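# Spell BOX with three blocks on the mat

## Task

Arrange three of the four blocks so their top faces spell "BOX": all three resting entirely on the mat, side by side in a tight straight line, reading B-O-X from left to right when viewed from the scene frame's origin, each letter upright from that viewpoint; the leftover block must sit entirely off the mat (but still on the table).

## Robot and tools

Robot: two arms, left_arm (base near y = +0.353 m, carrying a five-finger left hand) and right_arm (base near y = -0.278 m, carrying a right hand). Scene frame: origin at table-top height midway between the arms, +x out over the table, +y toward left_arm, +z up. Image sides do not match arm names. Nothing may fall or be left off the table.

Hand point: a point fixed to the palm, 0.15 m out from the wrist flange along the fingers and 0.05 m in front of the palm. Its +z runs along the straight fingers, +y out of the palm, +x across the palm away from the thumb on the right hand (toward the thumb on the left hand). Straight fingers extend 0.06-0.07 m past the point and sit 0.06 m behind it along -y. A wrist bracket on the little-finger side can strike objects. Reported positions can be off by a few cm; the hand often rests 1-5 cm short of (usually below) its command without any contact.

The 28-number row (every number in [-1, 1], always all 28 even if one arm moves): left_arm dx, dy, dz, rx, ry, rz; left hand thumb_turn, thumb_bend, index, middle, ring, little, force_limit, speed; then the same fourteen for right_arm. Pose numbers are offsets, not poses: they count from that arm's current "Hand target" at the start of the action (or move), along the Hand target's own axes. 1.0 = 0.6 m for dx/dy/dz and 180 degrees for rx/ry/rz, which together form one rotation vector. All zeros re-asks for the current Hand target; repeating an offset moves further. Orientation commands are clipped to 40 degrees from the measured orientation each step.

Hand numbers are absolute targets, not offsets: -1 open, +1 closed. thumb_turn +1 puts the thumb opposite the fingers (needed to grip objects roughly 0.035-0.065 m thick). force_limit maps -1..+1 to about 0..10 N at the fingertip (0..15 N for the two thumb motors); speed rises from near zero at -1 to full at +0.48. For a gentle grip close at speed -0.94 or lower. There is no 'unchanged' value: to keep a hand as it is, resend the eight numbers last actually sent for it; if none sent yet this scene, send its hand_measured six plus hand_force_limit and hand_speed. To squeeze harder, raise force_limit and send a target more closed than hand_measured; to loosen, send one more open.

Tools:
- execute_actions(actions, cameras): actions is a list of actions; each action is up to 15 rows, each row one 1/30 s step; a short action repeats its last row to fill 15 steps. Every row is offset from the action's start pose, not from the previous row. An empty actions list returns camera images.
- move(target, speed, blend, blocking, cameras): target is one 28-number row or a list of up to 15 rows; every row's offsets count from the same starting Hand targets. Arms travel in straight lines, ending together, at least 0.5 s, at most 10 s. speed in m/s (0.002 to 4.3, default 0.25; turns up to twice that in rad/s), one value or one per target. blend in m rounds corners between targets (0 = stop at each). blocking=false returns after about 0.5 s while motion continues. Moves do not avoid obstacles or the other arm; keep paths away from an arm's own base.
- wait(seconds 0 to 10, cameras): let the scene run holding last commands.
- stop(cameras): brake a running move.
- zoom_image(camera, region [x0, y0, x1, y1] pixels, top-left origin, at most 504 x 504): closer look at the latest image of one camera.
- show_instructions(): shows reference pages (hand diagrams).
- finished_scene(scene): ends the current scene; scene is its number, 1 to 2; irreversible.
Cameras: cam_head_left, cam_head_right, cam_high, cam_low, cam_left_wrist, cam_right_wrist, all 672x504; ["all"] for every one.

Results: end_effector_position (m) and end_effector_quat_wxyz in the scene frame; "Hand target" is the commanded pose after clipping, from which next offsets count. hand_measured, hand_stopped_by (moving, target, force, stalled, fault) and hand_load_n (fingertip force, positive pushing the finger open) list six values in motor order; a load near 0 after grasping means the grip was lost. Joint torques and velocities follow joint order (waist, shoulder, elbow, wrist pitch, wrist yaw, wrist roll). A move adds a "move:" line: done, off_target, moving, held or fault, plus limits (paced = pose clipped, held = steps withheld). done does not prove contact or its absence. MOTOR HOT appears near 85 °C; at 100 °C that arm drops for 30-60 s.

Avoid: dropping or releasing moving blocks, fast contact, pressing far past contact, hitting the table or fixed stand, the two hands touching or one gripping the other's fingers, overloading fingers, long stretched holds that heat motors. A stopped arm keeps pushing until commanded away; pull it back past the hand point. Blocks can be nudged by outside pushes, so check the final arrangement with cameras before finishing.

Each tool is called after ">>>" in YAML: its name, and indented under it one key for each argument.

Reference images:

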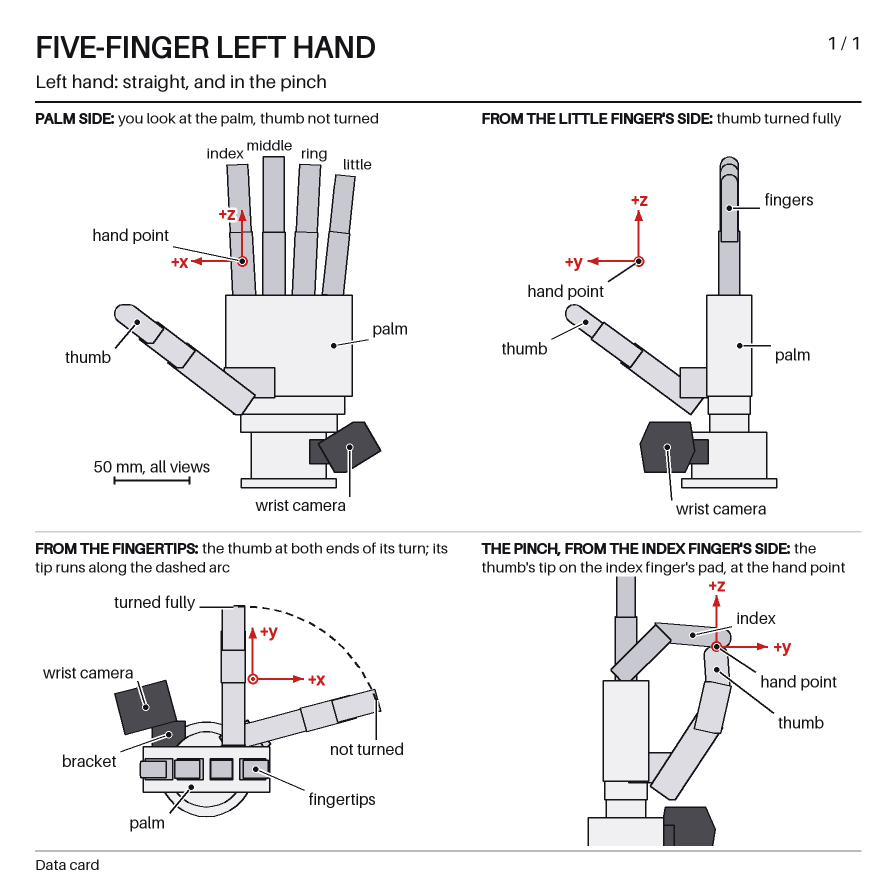

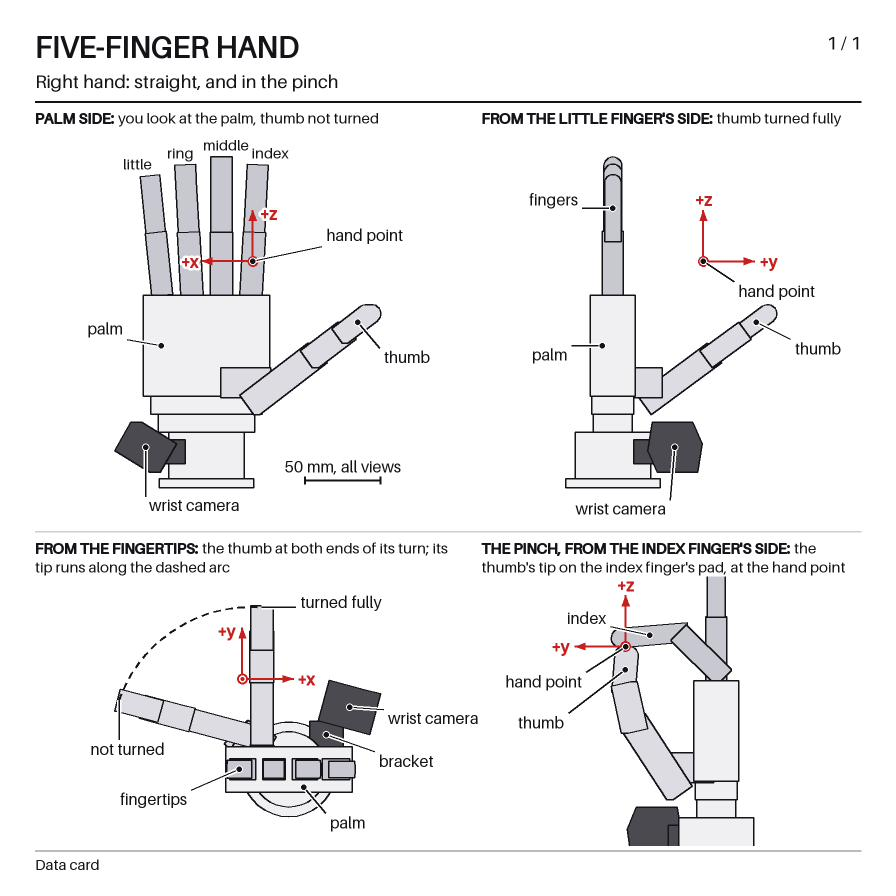

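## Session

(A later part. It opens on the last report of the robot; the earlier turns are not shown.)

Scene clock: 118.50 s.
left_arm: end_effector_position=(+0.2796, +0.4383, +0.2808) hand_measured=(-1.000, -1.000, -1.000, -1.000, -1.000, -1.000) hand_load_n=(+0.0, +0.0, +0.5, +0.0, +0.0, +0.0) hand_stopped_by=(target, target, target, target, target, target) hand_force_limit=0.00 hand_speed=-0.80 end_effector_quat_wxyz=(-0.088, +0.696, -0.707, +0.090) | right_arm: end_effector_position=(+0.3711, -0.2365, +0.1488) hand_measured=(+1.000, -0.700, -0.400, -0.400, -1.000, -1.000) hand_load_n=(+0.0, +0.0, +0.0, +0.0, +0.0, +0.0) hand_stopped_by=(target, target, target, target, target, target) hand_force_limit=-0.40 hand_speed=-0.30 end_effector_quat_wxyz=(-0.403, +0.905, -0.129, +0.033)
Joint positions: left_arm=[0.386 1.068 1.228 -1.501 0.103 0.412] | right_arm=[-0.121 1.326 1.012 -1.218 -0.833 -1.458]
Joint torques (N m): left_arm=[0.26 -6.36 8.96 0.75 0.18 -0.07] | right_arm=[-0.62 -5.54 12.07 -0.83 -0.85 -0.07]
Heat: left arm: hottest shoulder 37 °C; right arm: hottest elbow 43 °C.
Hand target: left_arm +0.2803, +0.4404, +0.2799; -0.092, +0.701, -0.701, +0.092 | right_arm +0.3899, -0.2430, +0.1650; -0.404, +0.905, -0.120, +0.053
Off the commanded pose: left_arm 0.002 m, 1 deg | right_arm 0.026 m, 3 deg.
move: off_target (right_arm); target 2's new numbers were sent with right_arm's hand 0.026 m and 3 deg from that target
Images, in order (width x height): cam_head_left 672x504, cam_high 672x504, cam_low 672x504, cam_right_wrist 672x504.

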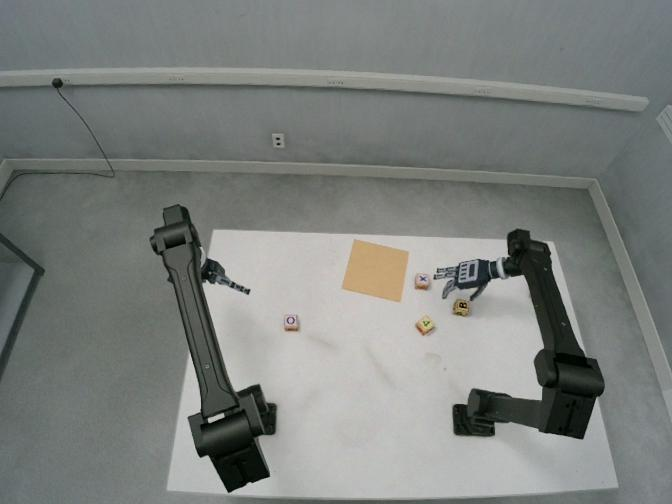

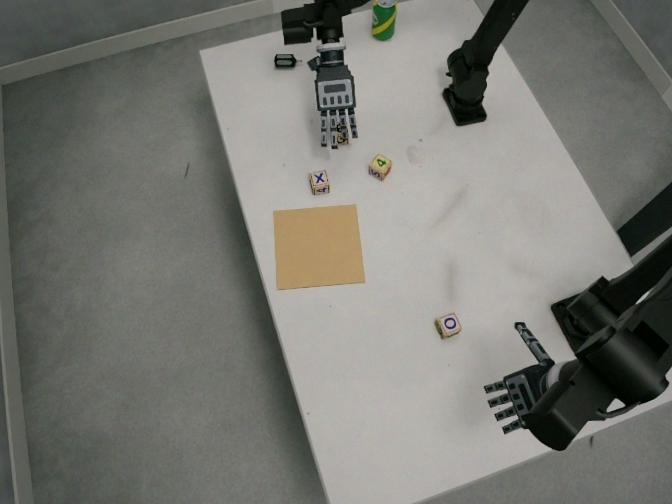

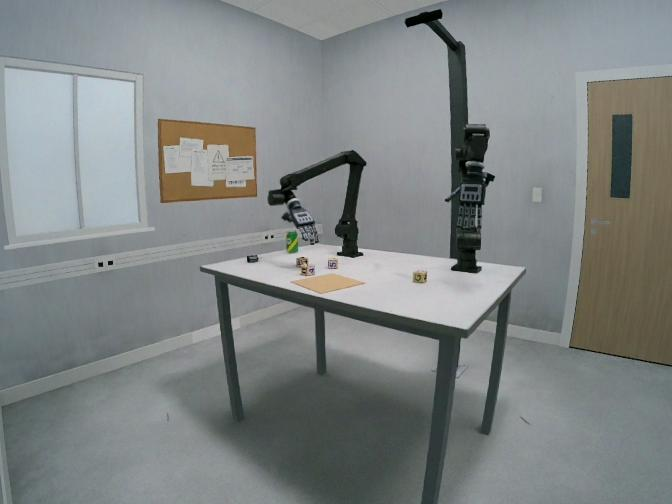

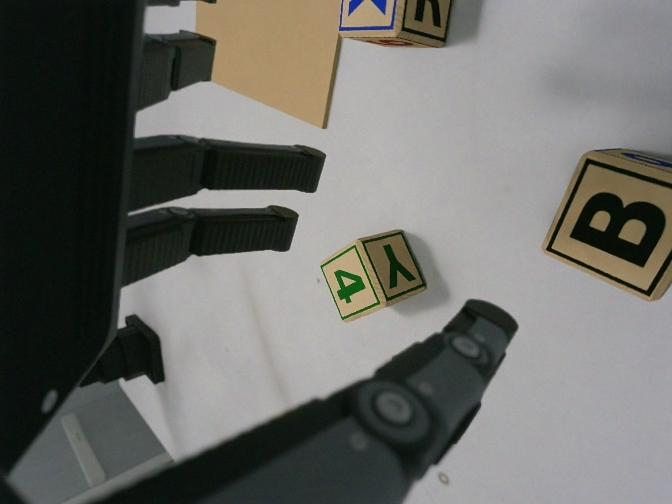

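>>> move:
  target: [0,0,0,0,0,0,-1,-1,-1,-1,-1,-1,0,-0.8,0.044,0.1292,0.0308,0,0.0103,0.0093,1,-0.7,-0.4,-0.4,-1,-1,-0.4,-0.3]
  speed: 0.1
  cameras: ["cam_right_wrist"]

Scene clock: 120.93 s.
left_arm: end_effector_position=(+0.2796, +0.4383, +0.2808) hand_measured=(-1.000, -1.000, -1.000, -1.000, -1.000, -1.000) hand_load_n=(+0.0, +0.0, +0.0, +0.0, +0.0, +0.0) hand_stopped_by=(target, target, target, target, target, target) hand_force_limit=0.00 hand_speed=-0.80 end_effector_quat_wxyz=(-0.088, +0.696, -0.707, +0.090) | right_arm: end_effector_position=(+0.4019, -0.2833, +0.0972) hand_measured=(+1.000, -0.700, -0.400, -0.400, -1.000, -1.000) hand_load_n=(+0.0, +0.0, +0.0, +0.0, -0.5, +0.0) hand_stopped_by=(target, target, target, target, target, target) hand_force_limit=-0.40 hand_speed=-0.30 end_effector_quat_wxyz=(-0.402, +0.903, -0.144, +0.055)
Joint positions: left_arm=[0.386 1.068 1.228 -1.501 0.103 0.412] | right_arm=[-0.227 1.469 1.012 -1.113 -0.836 -1.547]
Joint torques (N m): left_arm=[0.26 -6.24 8.98 0.72 0.18 -0.06] | right_arm=[0.03 -6.95 7.32 0.25 -0.89 -0.12]
Heat: left arm: hottest shoulder 37 °C; right arm: hottest elbow 43 °C.
Hand target: left_arm +0.2803, +0.4404, +0.2799; -0.092, +0.701, -0.701, +0.092 | right_arm +0.4055, -0.2866, +0.0949; -0.403, +0.903, -0.140, +0.062
Off the commanded pose: left_arm 0.002 m, 1 deg | right_arm 0.005 m, 1 deg.
move: done
Images, in order (width x height): cam_right_wrist 672x504.

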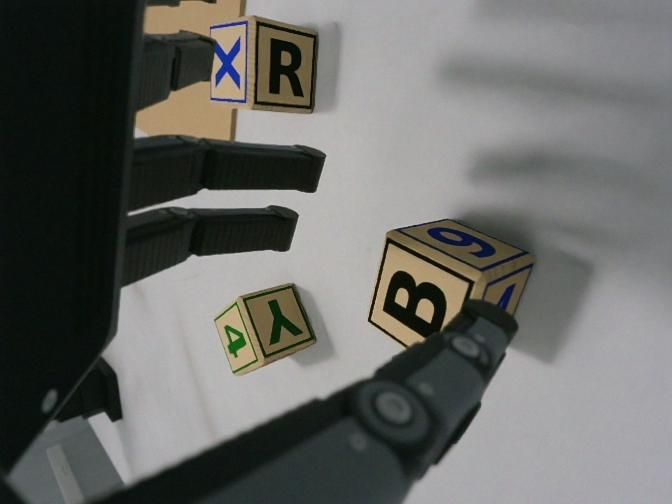

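>>> move:
  target: [0,0,0,0,0,0,-1,-1,-1,-1,-1,-1,0,-0.8,-0.0379,0.038,0.0452,0,0,0,1,-0.7,-0.4,-0.4,-1,-1,-0.4,-0.3]
  speed: 0.08
  cameras: ["cam_right_wrist"]

Scene clock: 123.10 s.
left_arm: end_effector_position=(+0.2796, +0.4383, +0.2808) hand_measured=(-1.000, -1.000, -1.000, -1.000, -1.000, -1.000) hand_load_n=(+0.0, +0.0, +0.0, +0.0, +0.0, +0.0) hand_stopped_by=(target, target, target, target, target, target) hand_force_limit=0.00 hand_speed=-0.80 end_effector_quat_wxyz=(-0.088, +0.696, -0.707, +0.090) | right_arm: end_effector_position=(+0.3825, -0.2774, +0.0587) hand_measured=(+1.000, -0.700, -0.400, -0.400, -1.000, -1.000) hand_load_n=(+0.0, +0.0, +0.0, +0.0, +0.0, +0.0) hand_stopped_by=(target, target, target, target, target, target) hand_force_limit=-0.40 hand_speed=-0.30 end_effector_quat_wxyz=(-0.402, +0.903, -0.142, +0.058)
Joint positions: left_arm=[0.386 1.068 1.228 -1.501 0.103 0.412] | right_arm=[-0.227 1.469 0.896 -0.992 -0.836 -1.548]
Joint torques (N m): left_arm=[0.26 -6.24 8.99 0.72 0.17 -0.07] | right_arm=[0.85 -6.83 6.79 0.24 -0.82 0.11]
Heat: left arm: hottest shoulder 37 °C; right arm: hottest elbow 43 °C.
Hand target: left_arm +0.2803, +0.4404, +0.2799; -0.092, +0.701, -0.701, +0.092 | right_arm +0.3852, -0.2750, +0.0598; -0.403, +0.903, -0.140, +0.062
Off the commanded pose: left_arm 0.002 m, 1 deg | right_arm 0.004 m, 1 deg.
move: done
Images, in order (width x height): cam_right_wrist 672x504.

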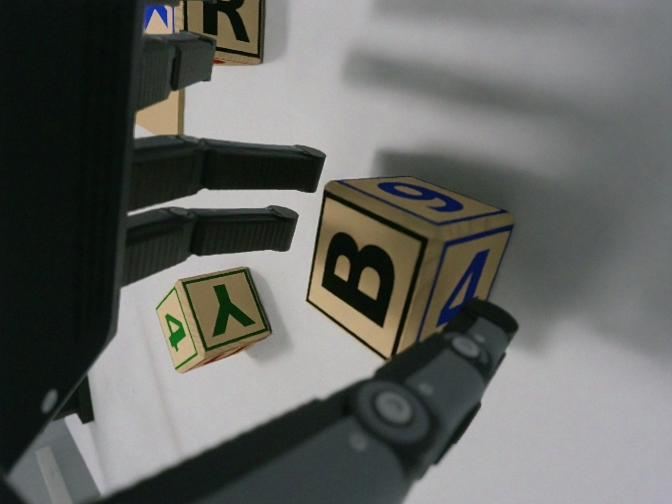

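>>> move:
  target: [0,0,0,0,0,0,-1,-1,-1,-1,-1,-1,0,-0.8,0,0.0118,0.0107,0,0,0,1,-0.7,-0.4,-0.4,-1,-1,-0.4,-0.3]
  speed: 0.05
  cameras: []

>>> move:
  target: [0,0,0,0,0,0,-1,-1,-1,-1,-1,-1,0,-0.8,0,0,0,0,0,0,1,-0.56,-0.16,-0.16,-1,-1,-0.5,-0.7]
  cameras: ["cam_right_wrist"]

Scene clock: 124.33 s.
left_arm: end_effector_position=(+0.2796, +0.4383, +0.2808) hand_measured=(-1.000, -1.000, -1.000, -1.000, -1.000, -1.000) hand_load_n=(+0.0, +0.0, +0.0, +0.0, +0.0, +0.0) hand_stopped_by=(target, target, target, target, target, target) hand_force_limit=0.00 hand_speed=-0.80 end_effector_quat_wxyz=(-0.088, +0.696, -0.707, +0.090) | right_arm: end_effector_position=(+0.3838, -0.2777, +0.0533) hand_measured=(+1.000, -0.700, -0.400, -0.400, -1.000, -1.000) hand_load_n=(+0.0, +0.0, +0.0, +0.0, +0.0, +0.0) hand_stopped_by=(target, target, target, target, target, target) hand_force_limit=-0.40 hand_speed=-0.30 end_effector_quat_wxyz=(-0.401, +0.903, -0.140, +0.064)
Joint positions: left_arm=[0.386 1.068 1.228 -1.501 0.103 0.412] | right_arm=[-0.227 1.472 0.884 -0.963 -0.836 -1.548]
Joint torques (N m): left_arm=[0.26 -6.36 8.98 0.75 0.17 -0.06] | right_arm=[1.26 -5.83 6.71 0.29 -0.83 0.16]
Heat: left arm: hottest shoulder 37 °C; right arm: hottest elbow 43 °C.
Hand target: left_arm +0.2803, +0.4404, +0.2799; -0.092, +0.701, -0.701, +0.092 | right_arm +0.3853, -0.2750, +0.0502; -0.402, +0.903, -0.140, +0.062
Off the commanded pose: left_arm 0.002 m, 1 deg | right_arm 0.004 m, 0 deg.
move: done
No camera images: "cameras" was empty.

Scene clock: 124.93 s.
left_arm: end_effector_position=(+0.2796, +0.4383, +0.2808) hand_measured=(-1.000, -1.000, -1.000, -1.000, -1.000, -1.000) hand_load_n=(+0.0, +0.0, +0.0, +0.0, +0.0, +0.0) hand_stopped_by=(target, target, target, target, target, target) hand_force_limit=0.00 hand_speed=-0.80 end_effector_quat_wxyz=(-0.088, +0.696, -0.707, +0.090) | right_arm: end_effector_position=(+0.3839, -0.2778, +0.0533) hand_measured=(+1.000, -0.560, -0.160, -0.160, -1.000, -1.000) hand_load_n=(+0.0, +0.0, +0.5, +0.0, +0.0, +0.0) hand_stopped_by=(target, target, target, target, target, target) hand_force_limit=-0.50 hand_speed=-0.70 end_effector_quat_wxyz=(-0.401, +0.903, -0.140, +0.064)
Joint positions: left_arm=[0.386 1.068 1.228 -1.501 0.103 0.412] | right_arm=[-0.227 1.472 0.884 -0.963 -0.836 -1.548]
Joint torques (N m): left_arm=[0.21 -6.18 8.96 0.73 0.18 -0.07] | right_arm=[1.08 -5.83 6.69 0.38 -0.82 0.09]
Heat: left arm: hottest shoulder 37 °C; right arm: hottest elbow 43 °C.
Hand target: left_arm +0.2803, +0.4404, +0.2799; -0.092, +0.701, -0.701, +0.092 | right_arm +0.3853, -0.2750, +0.0502; -0.402, +0.903, -0.140, +0.062
Off the commanded pose: left_arm 0.002 m, 1 deg | right_arm 0.004 m, 0 deg.
move: done
Images, in order (width x height): cam_right_wrist 672x504.

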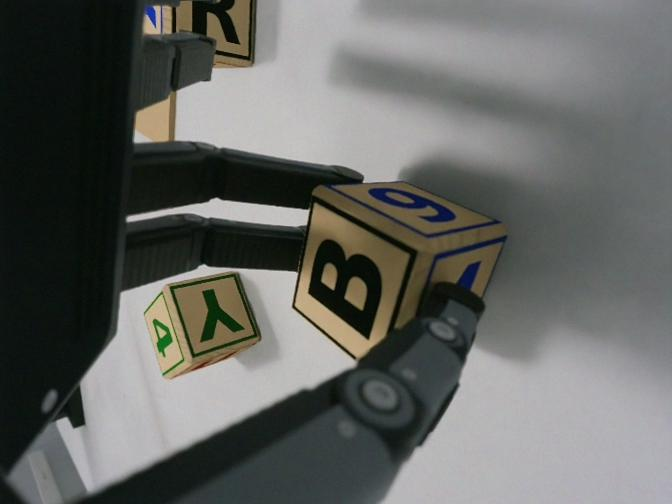

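>>> move:
  target: [0,0,0,0,0,0,-1,-1,-1,-1,-1,-1,0,-0.8,0,0,0,0,0,0,1,-0.56,0.4,0.4,-1,-1,-0.4,-0.93]
  cameras: []

Scene clock: 125.77 s.
left_arm: end_effector_position=(+0.2796, +0.4383, +0.2808) hand_measured=(-1.000, -1.000, -1.000, -1.000, -1.000, -1.000) hand_load_n=(-0.5, +0.0, +0.0, +0.0, +0.5, +0.0) hand_stopped_by=(target, target, target, target, target, target) hand_force_limit=0.00 hand_speed=-0.80 end_effector_quat_wxyz=(-0.088, +0.696, -0.707, +0.090) | right_arm: end_effector_position=(+0.3839, -0.2778, +0.0533) hand_measured=(+1.000, -0.562, -0.096, -0.128, -1.000, -1.000) hand_load_n=(+0.0, +4.0, +3.0, +2.5, +0.0, +0.0) hand_stopped_by=(target, target, force, force, target, target) hand_force_limit=-0.40 hand_speed=-0.93 end_effector_quat_wxyz=(-0.401, +0.903, -0.140, +0.064)
Joint positions: left_arm=[0.386 1.068 1.228 -1.501 0.103 0.412] | right_arm=[-0.227 1.472 0.884 -0.963 -0.836 -1.548]
Joint torques (N m): left_arm=[0.26 -6.3 8.98 0.72 0.17 -0.07] | right_arm=[1.03 -6.3 6.6 0.2 -0.82 0.1]
Heat: left arm: hottest shoulder 37 °C; right arm: hottest elbow 43 °C.
Hand target: left_arm +0.2803, +0.4404, +0.2799; -0.092, +0.701, -0.701, +0.092 | right_arm +0.3853, -0.2750, +0.0503; -0.402, +0.903, -0.140, +0.062
Off the commanded pose: left_arm 0.002 m, 1 deg | right_arm 0.004 m, 0 deg.
move: done
No camera images: "cameras" was empty.

>>> move:
  target:
    - [0,0,0,0,0,0,-1,-1,-1,-1,-1,-1,0,-0.8,0,-0.1238,-0.1115,0,0,0,1,-0.56,0.4,0.4,-1,-1,-0.4,-0.93]
    - [0,0,0,0,0,0,-1,-1,-1,-1,-1,-1,0,-0.8,0.0705,-0.5348,0.2963,0,0.2993,0.2695,1,-0.56,0.4,0.4,-1,-1,-0.4,-0.93]
  speed: [0.12,0.3]
  blend: [0.02,0]
  cameras: ["cam_head_left","cam_head_right","cam_high","cam_low","cam_right_wrist"]

Scene clock: 130.07 s.
left_arm: end_effector_position=(+0.2796, +0.4383, +0.2808) hand_measured=(-1.000, -1.000, -1.000, -1.000, -1.000, -1.000) hand_load_n=(-0.5, +0.0, +0.0, +0.0, +0.0, +0.0) hand_stopped_by=(target, target, target, target, target, target) hand_force_limit=0.00 hand_speed=-0.80 end_effector_quat_wxyz=(-0.088, +0.696, -0.707, +0.090) | right_arm: end_effector_position=(+0.5133, +0.0285, +0.1431) hand_measured=(+1.000, -0.562, -0.096, -0.128, -1.000, -1.000) hand_load_n=(+0.0, +4.0, +3.5, +2.0, -0.5, +0.0) hand_stopped_by=(target, target, force, force, target, target) hand_force_limit=-0.40 hand_speed=-0.93 end_effector_quat_wxyz=(-0.265, +0.659, -0.644, +0.284)
Joint positions: left_arm=[0.386 1.068 1.228 -1.501 0.103 0.412] | right_arm=[0.691 1.534 1.182 -0.534 0.448 0.441]
Joint torques (N m): left_arm=[0.26 -6.24 8.98 0.72 0.17 -0.07] | right_arm=[1.49 -10.11 13.55 0.73 0.39 0.14]
Heat: left arm: hottest shoulder 37 °C; right arm: hottest elbow 43 °C.
Hand target: left_arm +0.2803, +0.4404, +0.2799; -0.092, +0.701, -0.701, +0.092 | right_arm +0.5306, +0.0426, +0.1700; -0.287, +0.645, -0.647, +0.287
Off the commanded pose: left_arm 0.002 m, 1 deg | right_arm 0.035 m, 3 deg.
move: off_target (right_arm)
Images, in order (width x height): cam_head_left 672x504, cam_head_right 672x504, cam_high 672x504, cam_low 672x504, cam_right_wrist 672x504.

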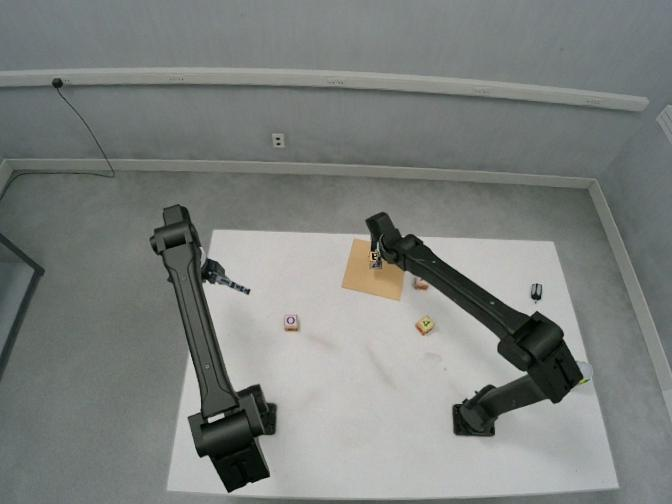

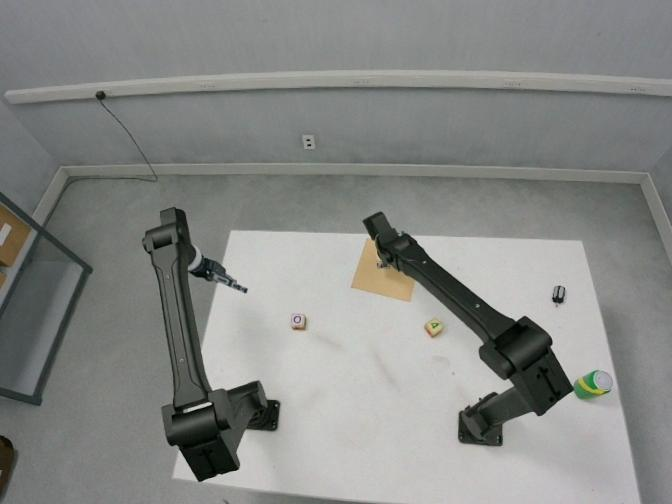

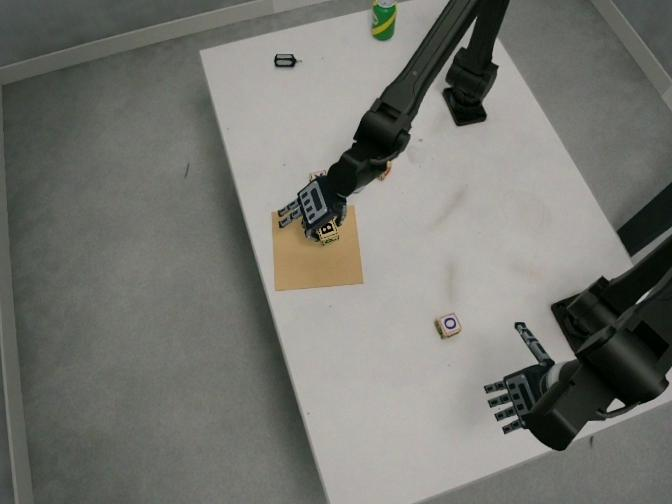

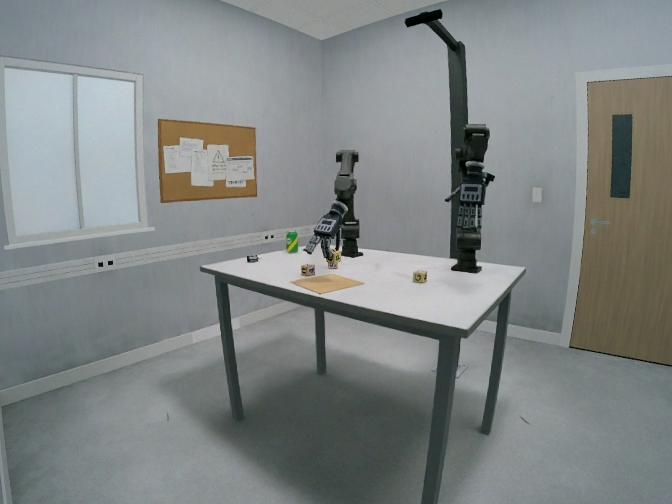

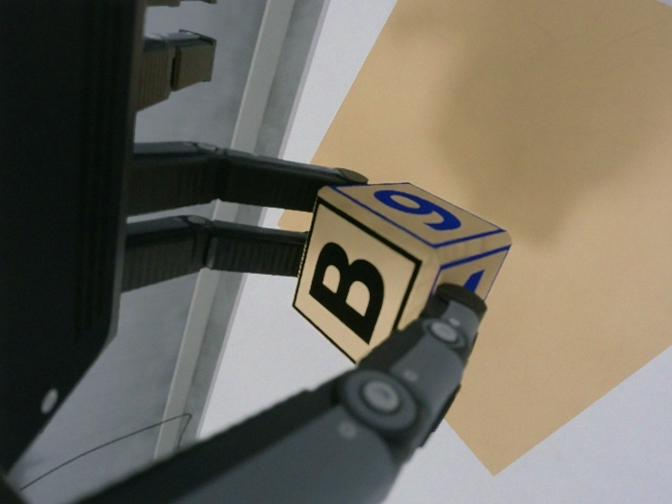

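>>> move:
  target: [0,0,0,0,0,0,-1,-1,-1,-1,-1,-1,0,-0.8,-0.0173,0.0527,0.0737,0,0,0,1,-0.56,0.4,0.4,-1,-1,-0.4,-0.93]
  speed: 0.1
  cameras: ["cam_high","cam_low","cam_head_left","cam_right_wrist"]

>>> zoom_image:
  camera: "cam_low"
  region: [285, 235, 375, 305]

>>> zoom_image:
  camera: "cam_head_left"
  region: [330, 220, 430, 310]

>>> zoom_image:
  camera: "cam_high"
  region: [260, 180, 380, 300]

Scene clock: 131.67 s.
left_arm: end_effector_position=(+0.2796, +0.4383, +0.2808) hand_measured=(-1.000, -1.000, -1.000, -1.000, -1.000, -1.000) hand_load_n=(+0.0, +0.0, +0.0, +0.0, +0.0, +0.0) hand_stopped_by=(target, target, target, target, target, target) hand_force_limit=0.00 hand_speed=-0.80 end_effector_quat_wxyz=(-0.088, +0.696, -0.707, +0.090) | right_arm: end_effector_position=(+0.5318, +0.0415, +0.1040) hand_measured=(+1.000, -0.562, -0.096, -0.128, -1.000, -1.000) hand_load_n=(+0.0, +4.0, +3.0, +2.5, +0.0, +0.0) hand_stopped_by=(target, target, force, force, target, target) hand_force_limit=-0.40 hand_speed=-0.93 end_effector_quat_wxyz=(-0.267, +0.656, -0.646, +0.285)
Joint positions: left_arm=[0.386 1.068 1.228 -1.501 0.103 0.412] | right_arm=[0.691 1.627 1.182 -0.437 0.45 0.444]
Joint torques (N m): left_arm=[0.32 -6.36 8.96 0.7 0.18 -0.07] | right_arm=[0.62 -11.34 10.24 1.87 0.33 0.14]
Heat: left arm: hottest shoulder 37 °C; right arm: hottest elbow 43 °C.
Hand target: left_arm +0.2803, +0.4404, +0.2799; -0.092, +0.701, -0.701, +0.092 | right_arm +0.5423, +0.0530, +0.1169; -0.288, +0.645, -0.647, +0.287
Off the commanded pose: left_arm 0.002 m, 1 deg | right_arm 0.020 m, 3 deg.
move: off_target (right_arm)
Images, in order (width x height): cam_head_left 672x504, cam_high 672x504, cam_low 672x504, cam_right_wrist 672x504.

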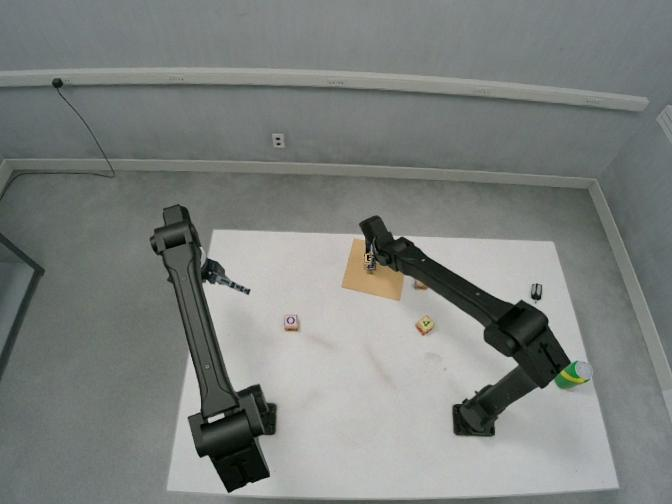

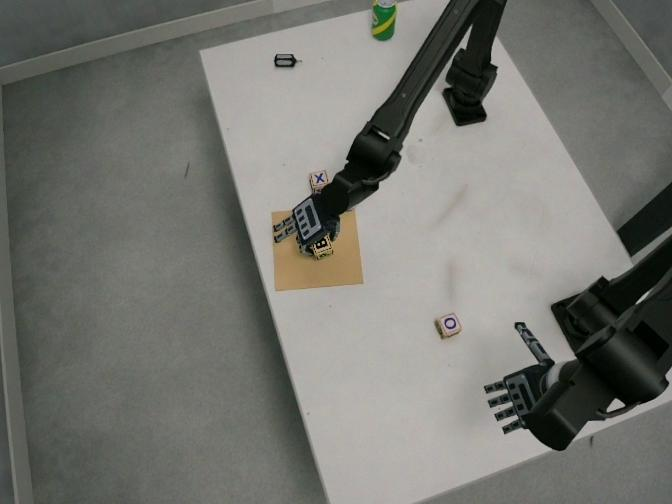

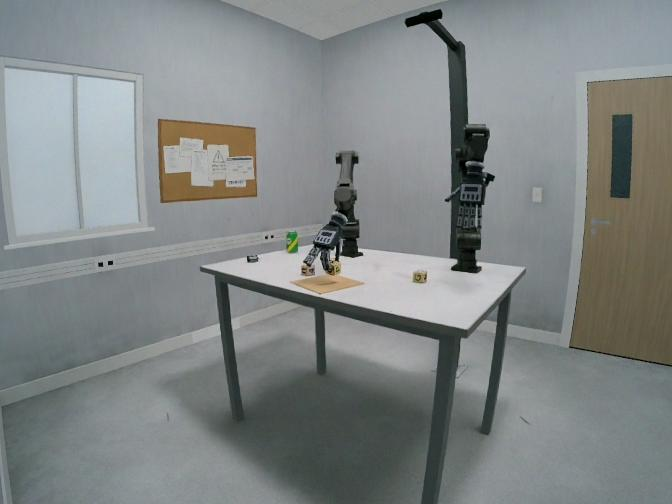

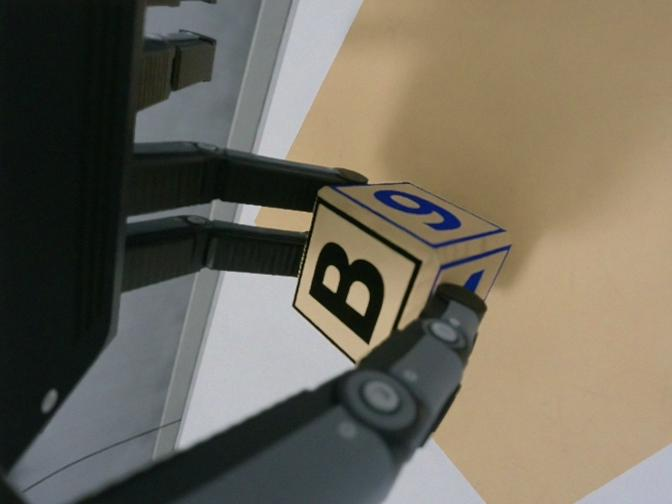

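Scaled by 5.600.

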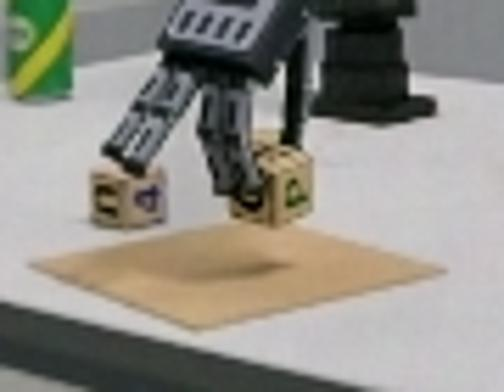

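Scaled by 5.040.

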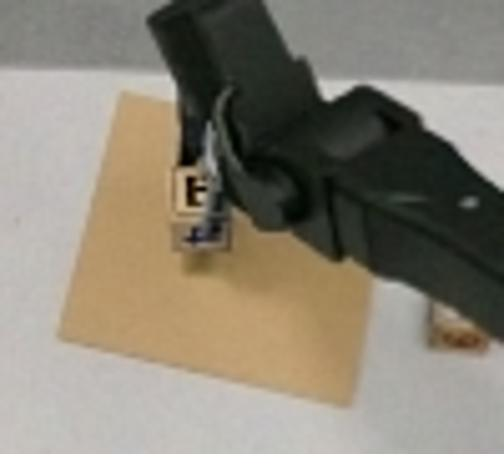

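Scaled by 4.200.

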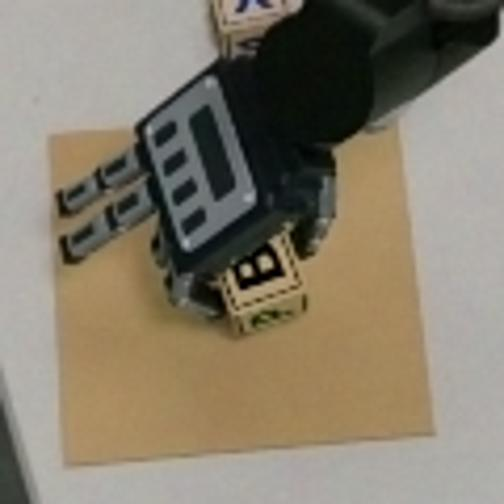

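>>> move:
  target: [0,0,0,0,0,0,-1,-1,-1,-1,-1,-1,0,-0.8,-0.0217,0.0272,0.0245,0,0,0,1,-0.56,0.4,0.4,-1,-1,-0.4,-0.93]
  speed: 0.08
  cameras: ["cam_low","cam_head_left"]

>>> zoom_image:
  camera: "cam_low"
  region: [300, 240, 360, 300]

>>> zoom_image:
  camera: "cam_head_left"
  region: [330, 220, 430, 310]

Scene clock: 133.27 s.
left_arm: end_effector_position=(+0.2796, +0.4383, +0.2808) hand_measured=(-1.000, -1.000, -1.000, -1.000, -1.000, -1.000) hand_load_n=(+0.0, -0.5, +0.0, +0.0, +0.0, +0.0) hand_stopped_by=(target, target, target, target, target, target) hand_force_limit=0.00 hand_speed=-0.80 end_effector_quat_wxyz=(-0.088, +0.696, -0.707, +0.090) | right_arm: end_effector_position=(+0.5341, +0.0549, +0.0849) hand_measured=(+1.000, -0.562, -0.096, -0.128, -1.000, -1.000) hand_load_n=(+0.0, +4.0, +3.0, +2.5, +0.0, +0.0) hand_stopped_by=(target, target, force, force, target, target) hand_force_limit=-0.40 hand_speed=-0.93 end_effector_quat_wxyz=(-0.269, +0.655, -0.646, +0.286)
Joint positions: left_arm=[0.386 1.068 1.228 -1.501 0.103 0.412] | right_arm=[0.71 1.672 1.182 -0.394 0.463 0.461]
Joint torques (N m): left_arm=[0.32 -6.24 8.99 0.72 0.18 -0.07] | right_arm=[1.85 -11.22 9.37 1.63 0.35 0.19]
Heat: left arm: hottest shoulder 37 °C; right arm: hottest elbow 43 °C.
Hand target: left_arm +0.2803, +0.4404, +0.2799; -0.092, +0.701, -0.701, +0.092 | right_arm +0.5422, +0.0662, +0.0951; -0.288, +0.645, -0.647, +0.287
Off the commanded pose: left_arm 0.002 m, 1 deg | right_arm 0.017 m, 2 deg.
move: off_target (right_arm)
Images, in order (width x height): cam_head_left 672x504, cam_low 672x504.

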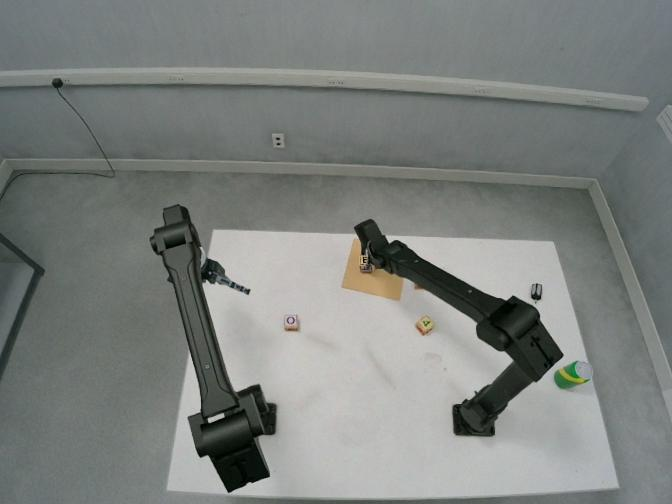

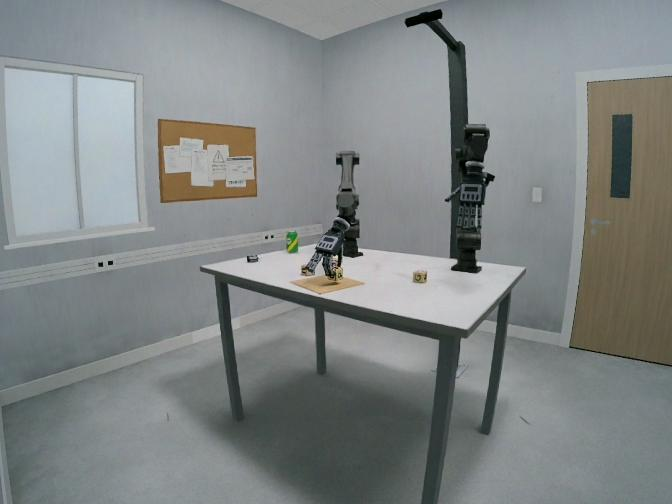

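Scaled by 8.400.

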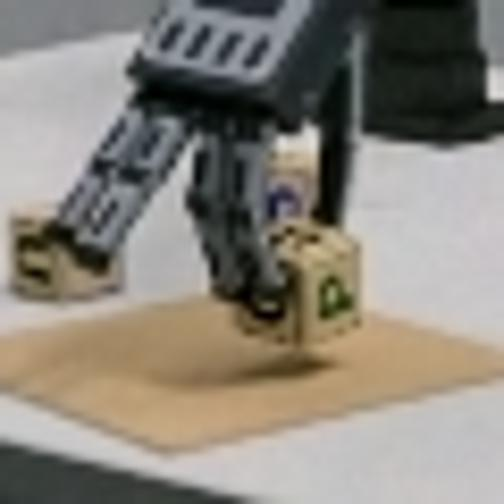

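Scaled by 5.040.

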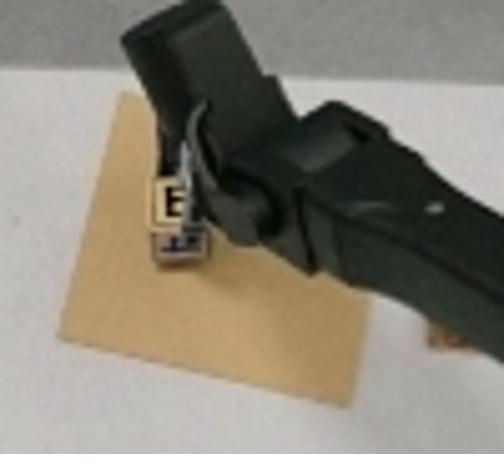

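>>> move:
  target: [0,0,0,0,0,0,-1,-1,-1,-1,-1,-1,0,-0.8,0,0.0148,0.0134,0,0,0,1,-0.56,0.4,0.4,-1,-1,-0.4,-0.93]
  speed: 0.05
  cameras: ["cam_low"]

>>> zoom_image:
  camera: "cam_low"
  region: [310, 250, 350, 290]

Scene clock: 134.40 s.
left_arm: end_effector_position=(+0.2796, +0.4383, +0.2808) hand_measured=(-1.000, -1.000, -1.000, -1.000, -1.000, -1.000) hand_load_n=(+0.0, -0.5, +0.0, +0.0, +0.0, +0.0) hand_stopped_by=(target, target, target, target, target, target) hand_force_limit=0.00 hand_speed=-0.80 end_effector_quat_wxyz=(-0.088, +0.696, -0.707, +0.090) | right_arm: end_effector_position=(+0.5393, +0.0587, +0.0816) hand_measured=(+1.000, -0.562, -0.096, -0.128, -1.000, -1.000) hand_load_n=(+0.0, +4.0, +3.0, +2.5, +0.0, +0.0) hand_stopped_by=(target, target, force, force, target, target) hand_force_limit=-0.40 hand_speed=-0.93 end_effector_quat_wxyz=(-0.277, +0.651, -0.645, +0.287)
Joint positions: left_arm=[0.386 1.068 1.228 -1.501 0.103 0.412] | right_arm=[0.71 1.685 1.182 -0.364 0.464 0.462]
Joint torques (N m): left_arm=[0.32 -6.36 8.96 0.7 0.18 -0.07] | right_arm=[1.14 -11.75 8.28 1.94 0.37 0.12]
Heat: left arm: hottest shoulder 37 °C; right arm: hottest elbow 43 °C.
Hand target: left_arm +0.2803, +0.4404, +0.2799; -0.092, +0.701, -0.701, +0.092 | right_arm +0.5422, +0.0662, +0.0830; -0.288, +0.645, -0.647, +0.287
Off the commanded pose: left_arm 0.002 m, 1 deg | right_arm 0.008 m, 1 deg.
move: done
Images, in order (width x height): cam_low 672x504.

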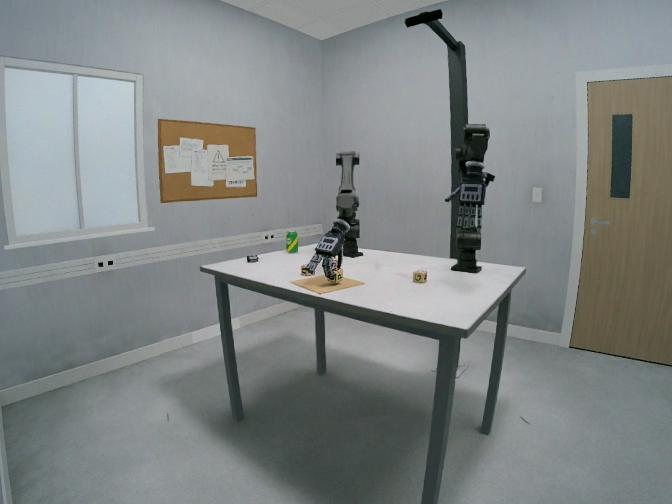

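Scaled by 12.600.

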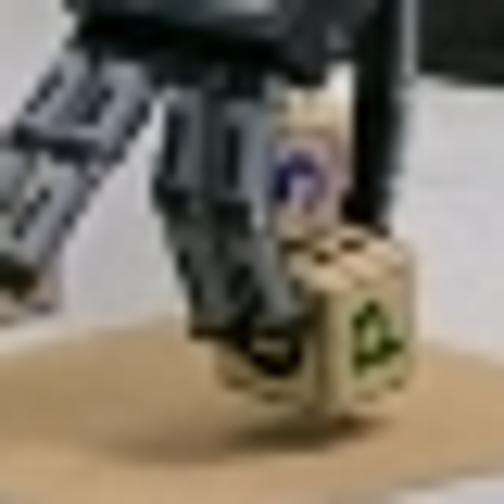

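>>> move:
  target: [0,0,0,0,0,0,-1,-1,-1,-1,-1,-1,0,-0.8,0,0.0148,0.0134,0,0,0,1,-0.56,0.4,0.4,-1,-1,-0.4,-0.93]
  speed: 0.05
  cameras: ["cam_low"]

>>> zoom_image:
  camera: "cam_low"
  region: [310, 250, 350, 290]

Scene clock: 135.53 s.
left_arm: end_effector_position=(+0.2796, +0.4383, +0.2808) hand_measured=(-1.000, -1.000, -1.000, -1.000, -1.000, -1.000) hand_load_n=(+0.0, -0.5, +0.0, +0.0, +0.0, +0.0) hand_stopped_by=(target, target, target, target, target, target) hand_force_limit=0.00 hand_speed=-0.80 end_effector_quat_wxyz=(-0.088, +0.696, -0.707, +0.090) | right_arm: end_effector_position=(+0.5401, +0.0590, +0.0709) hand_measured=(+1.000, -0.562, -0.096, -0.128, -1.000, -1.000) hand_load_n=(+0.0, +4.0, +3.5, +2.0, +0.0, -0.5) hand_stopped_by=(target, target, force, force, target, target) hand_force_limit=-0.40 hand_speed=-0.93 end_effector_quat_wxyz=(-0.278, +0.651, -0.646, +0.288)
Joint positions: left_arm=[0.386 1.068 1.228 -1.501 0.103 0.412] | right_arm=[0.71 1.7 1.169 -0.333 0.465 0.462]
Joint torques (N m): left_arm=[0.26 -6.24 8.98 0.72 0.18 -0.07] | right_arm=[1.55 -11.46 8.08 1.69 0.24 0.14]
Heat: left arm: hottest shoulder 37 °C; right arm: hottest elbow 43 °C.
Hand target: left_arm +0.2803, +0.4404, +0.2799; -0.092, +0.701, -0.701, +0.092 | right_arm +0.5423, +0.0663, +0.0711; -0.288, +0.645, -0.647, +0.287
Off the commanded pose: left_arm 0.002 m, 1 deg | right_arm 0.007 m, 1 deg.
move: done
Images, in order (width x height): cam_low 672x504.

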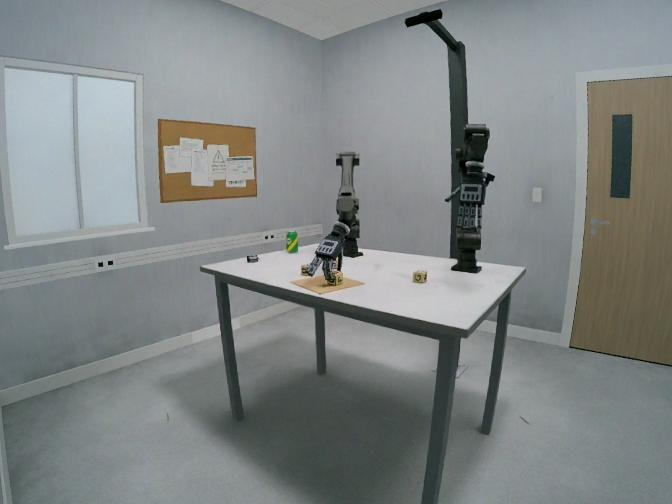

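Scaled by 12.600.

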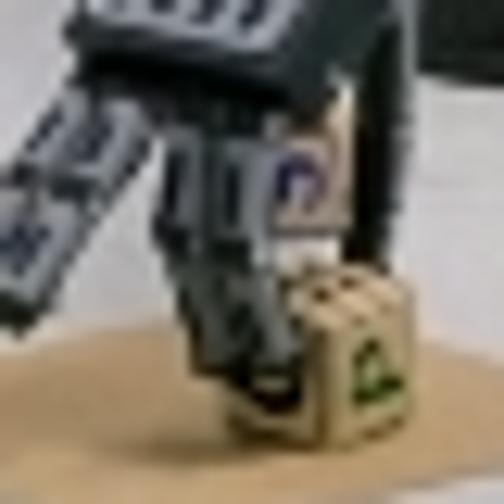

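>>> move:
  target: [0,0,0,0,0,0,-1,-1,-1,-1,-1,-1,0,-0.8,0,0.0062,0.0056,0,0,0,1,-0.56,0.4,0.4,-1,-1,-0.4,-0.93]
  speed: 0.05
  cameras: ["cam_low","cam_right_wrist"]

>>> zoom_image:
  camera: "cam_low"
  region: [310, 250, 350, 290]

Scene clock: 136.47 s.
left_arm: end_effector_position=(+0.2796, +0.4383, +0.2808) hand_measured=(-1.000, -1.000, -1.000, -1.000, -1.000, -1.000) hand_load_n=(+0.0, +0.0, +0.0, +0.0, +0.0, +0.0) hand_stopped_by=(target, target, target, target, target, target) hand_force_limit=0.00 hand_speed=-0.80 end_effector_quat_wxyz=(-0.088, +0.696, -0.707, +0.090) | right_arm: end_effector_position=(+0.5417, +0.0602, +0.0704) hand_measured=(+1.000, -0.562, -0.096, -0.128, -1.000, -1.000) hand_load_n=(-0.5, +4.0, +3.0, +2.0, +0.0, +0.0) hand_stopped_by=(target, target, force, force, target, target) hand_force_limit=-0.40 hand_speed=-0.93 end_effector_quat_wxyz=(-0.282, +0.649, -0.645, +0.289)
Joint positions: left_arm=[0.386 1.068 1.228 -1.501 0.103 0.412] | right_arm=[0.71 1.703 1.167 -0.32 0.465 0.462]
Joint torques (N m): left_arm=[0.32 -6.3 8.99 0.72 0.18 -0.07] | right_arm=[0.97 -10.58 7.6 1.83 0.25 0.13]
Heat: left arm: hottest shoulder 37 °C; right arm: hottest elbow 43 °C.
Hand target: left_arm +0.2803, +0.4404, +0.2799; -0.092, +0.701, -0.701, +0.092 | right_arm +0.5422, +0.0662, +0.0661; -0.288, +0.645, -0.647, +0.287
Off the commanded pose: left_arm 0.002 m, 1 deg | right_arm 0.008 m, 1 deg.
move: done
Images, in order (width x height): cam_low 672x504, cam_right_wrist 672x504.

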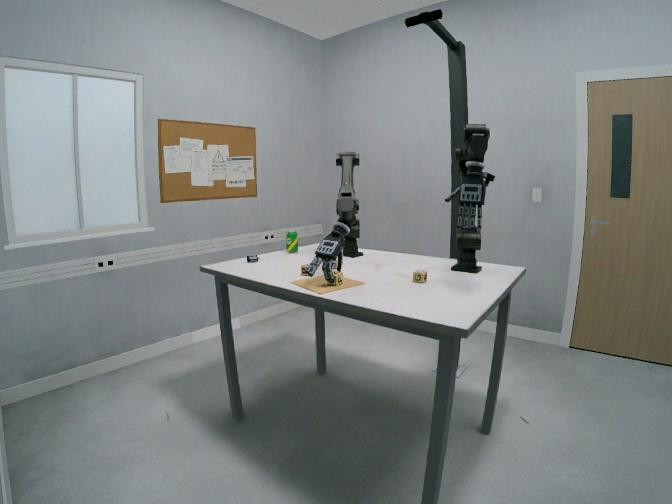

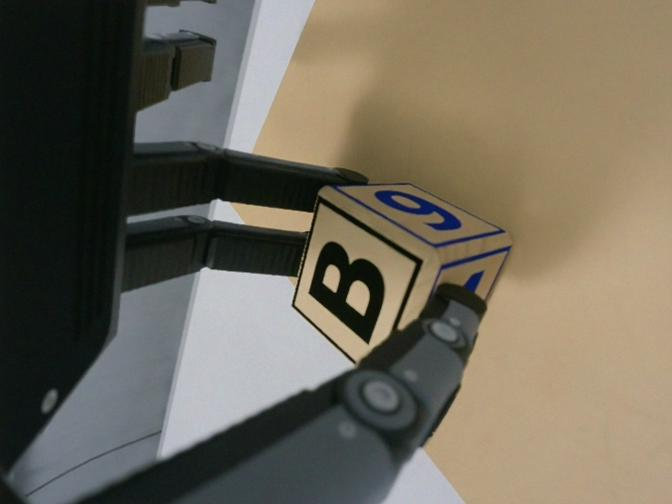

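Scaled by 12.600.

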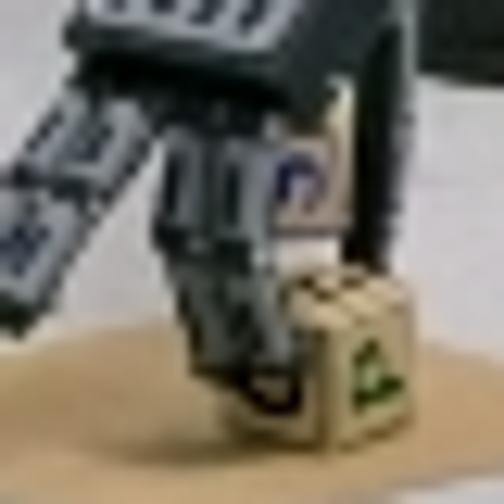

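>>> move:
  target: [0,0,0,0,0,0,-1,-1,-1,-1,-1,-1,0,-0.8,0,0,0,0,0,0,1,-0.78,-0.45,-0.45,-1,-1,-0.4,-0.75]
  cameras: ["cam_right_wrist"]

Scene clock: 137.60 s.
left_arm: end_effector_position=(+0.2796, +0.4383, +0.2808) hand_measured=(-1.000, -1.000, -1.000, -1.000, -1.000, -1.000) hand_load_n=(+0.0, +0.0, +0.0, +0.0, +0.0, +0.0) hand_stopped_by=(target, target, target, target, target, target) hand_force_limit=0.00 hand_speed=-0.80 end_effector_quat_wxyz=(-0.088, +0.696, -0.707, +0.090) | right_arm: end_effector_position=(+0.5418, +0.0603, +0.0697) hand_measured=(+1.000, -0.780, -0.450, -0.450, -1.000, -1.000) hand_load_n=(+0.0, +0.0, +0.0, +0.0, +0.0, +0.0) hand_stopped_by=(target, target, target, target, target, target) hand_force_limit=-0.40 hand_speed=-0.75 end_effector_quat_wxyz=(-0.282, +0.649, -0.645, +0.289)
Joint positions: left_arm=[0.386 1.068 1.228 -1.501 0.103 0.412] | right_arm=[0.71 1.704 1.167 -0.319 0.465 0.462]
Joint torques (N m): left_arm=[0.26 -6.36 8.99 0.72 0.18 -0.07] | right_arm=[2.08 -11.11 7.77 1.55 0.3 0.14]
Heat: left arm: hottest shoulder 37 °C; right arm: hottest elbow 43 °C.
Hand target: left_arm +0.2803, +0.4404, +0.2799; -0.092, +0.701, -0.701, +0.092 | right_arm +0.5422, +0.0662, +0.0661; -0.288, +0.645, -0.647, +0.287
Off the commanded pose: left_arm 0.002 m, 1 deg | right_arm 0.007 m, 1 deg.
move: done
Images, in order (width x height): cam_right_wrist 672x504.

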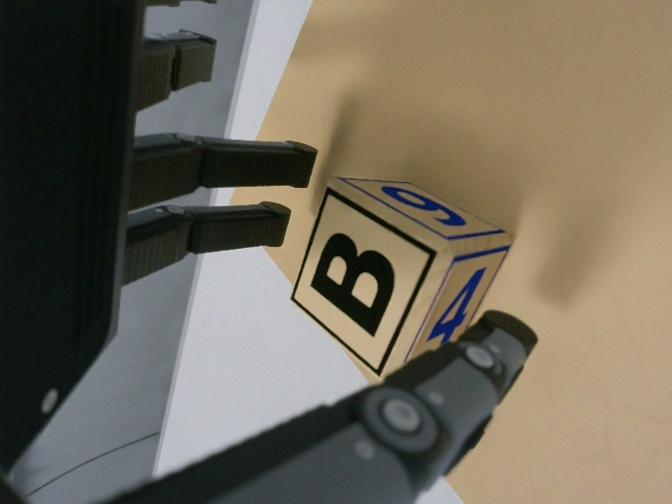

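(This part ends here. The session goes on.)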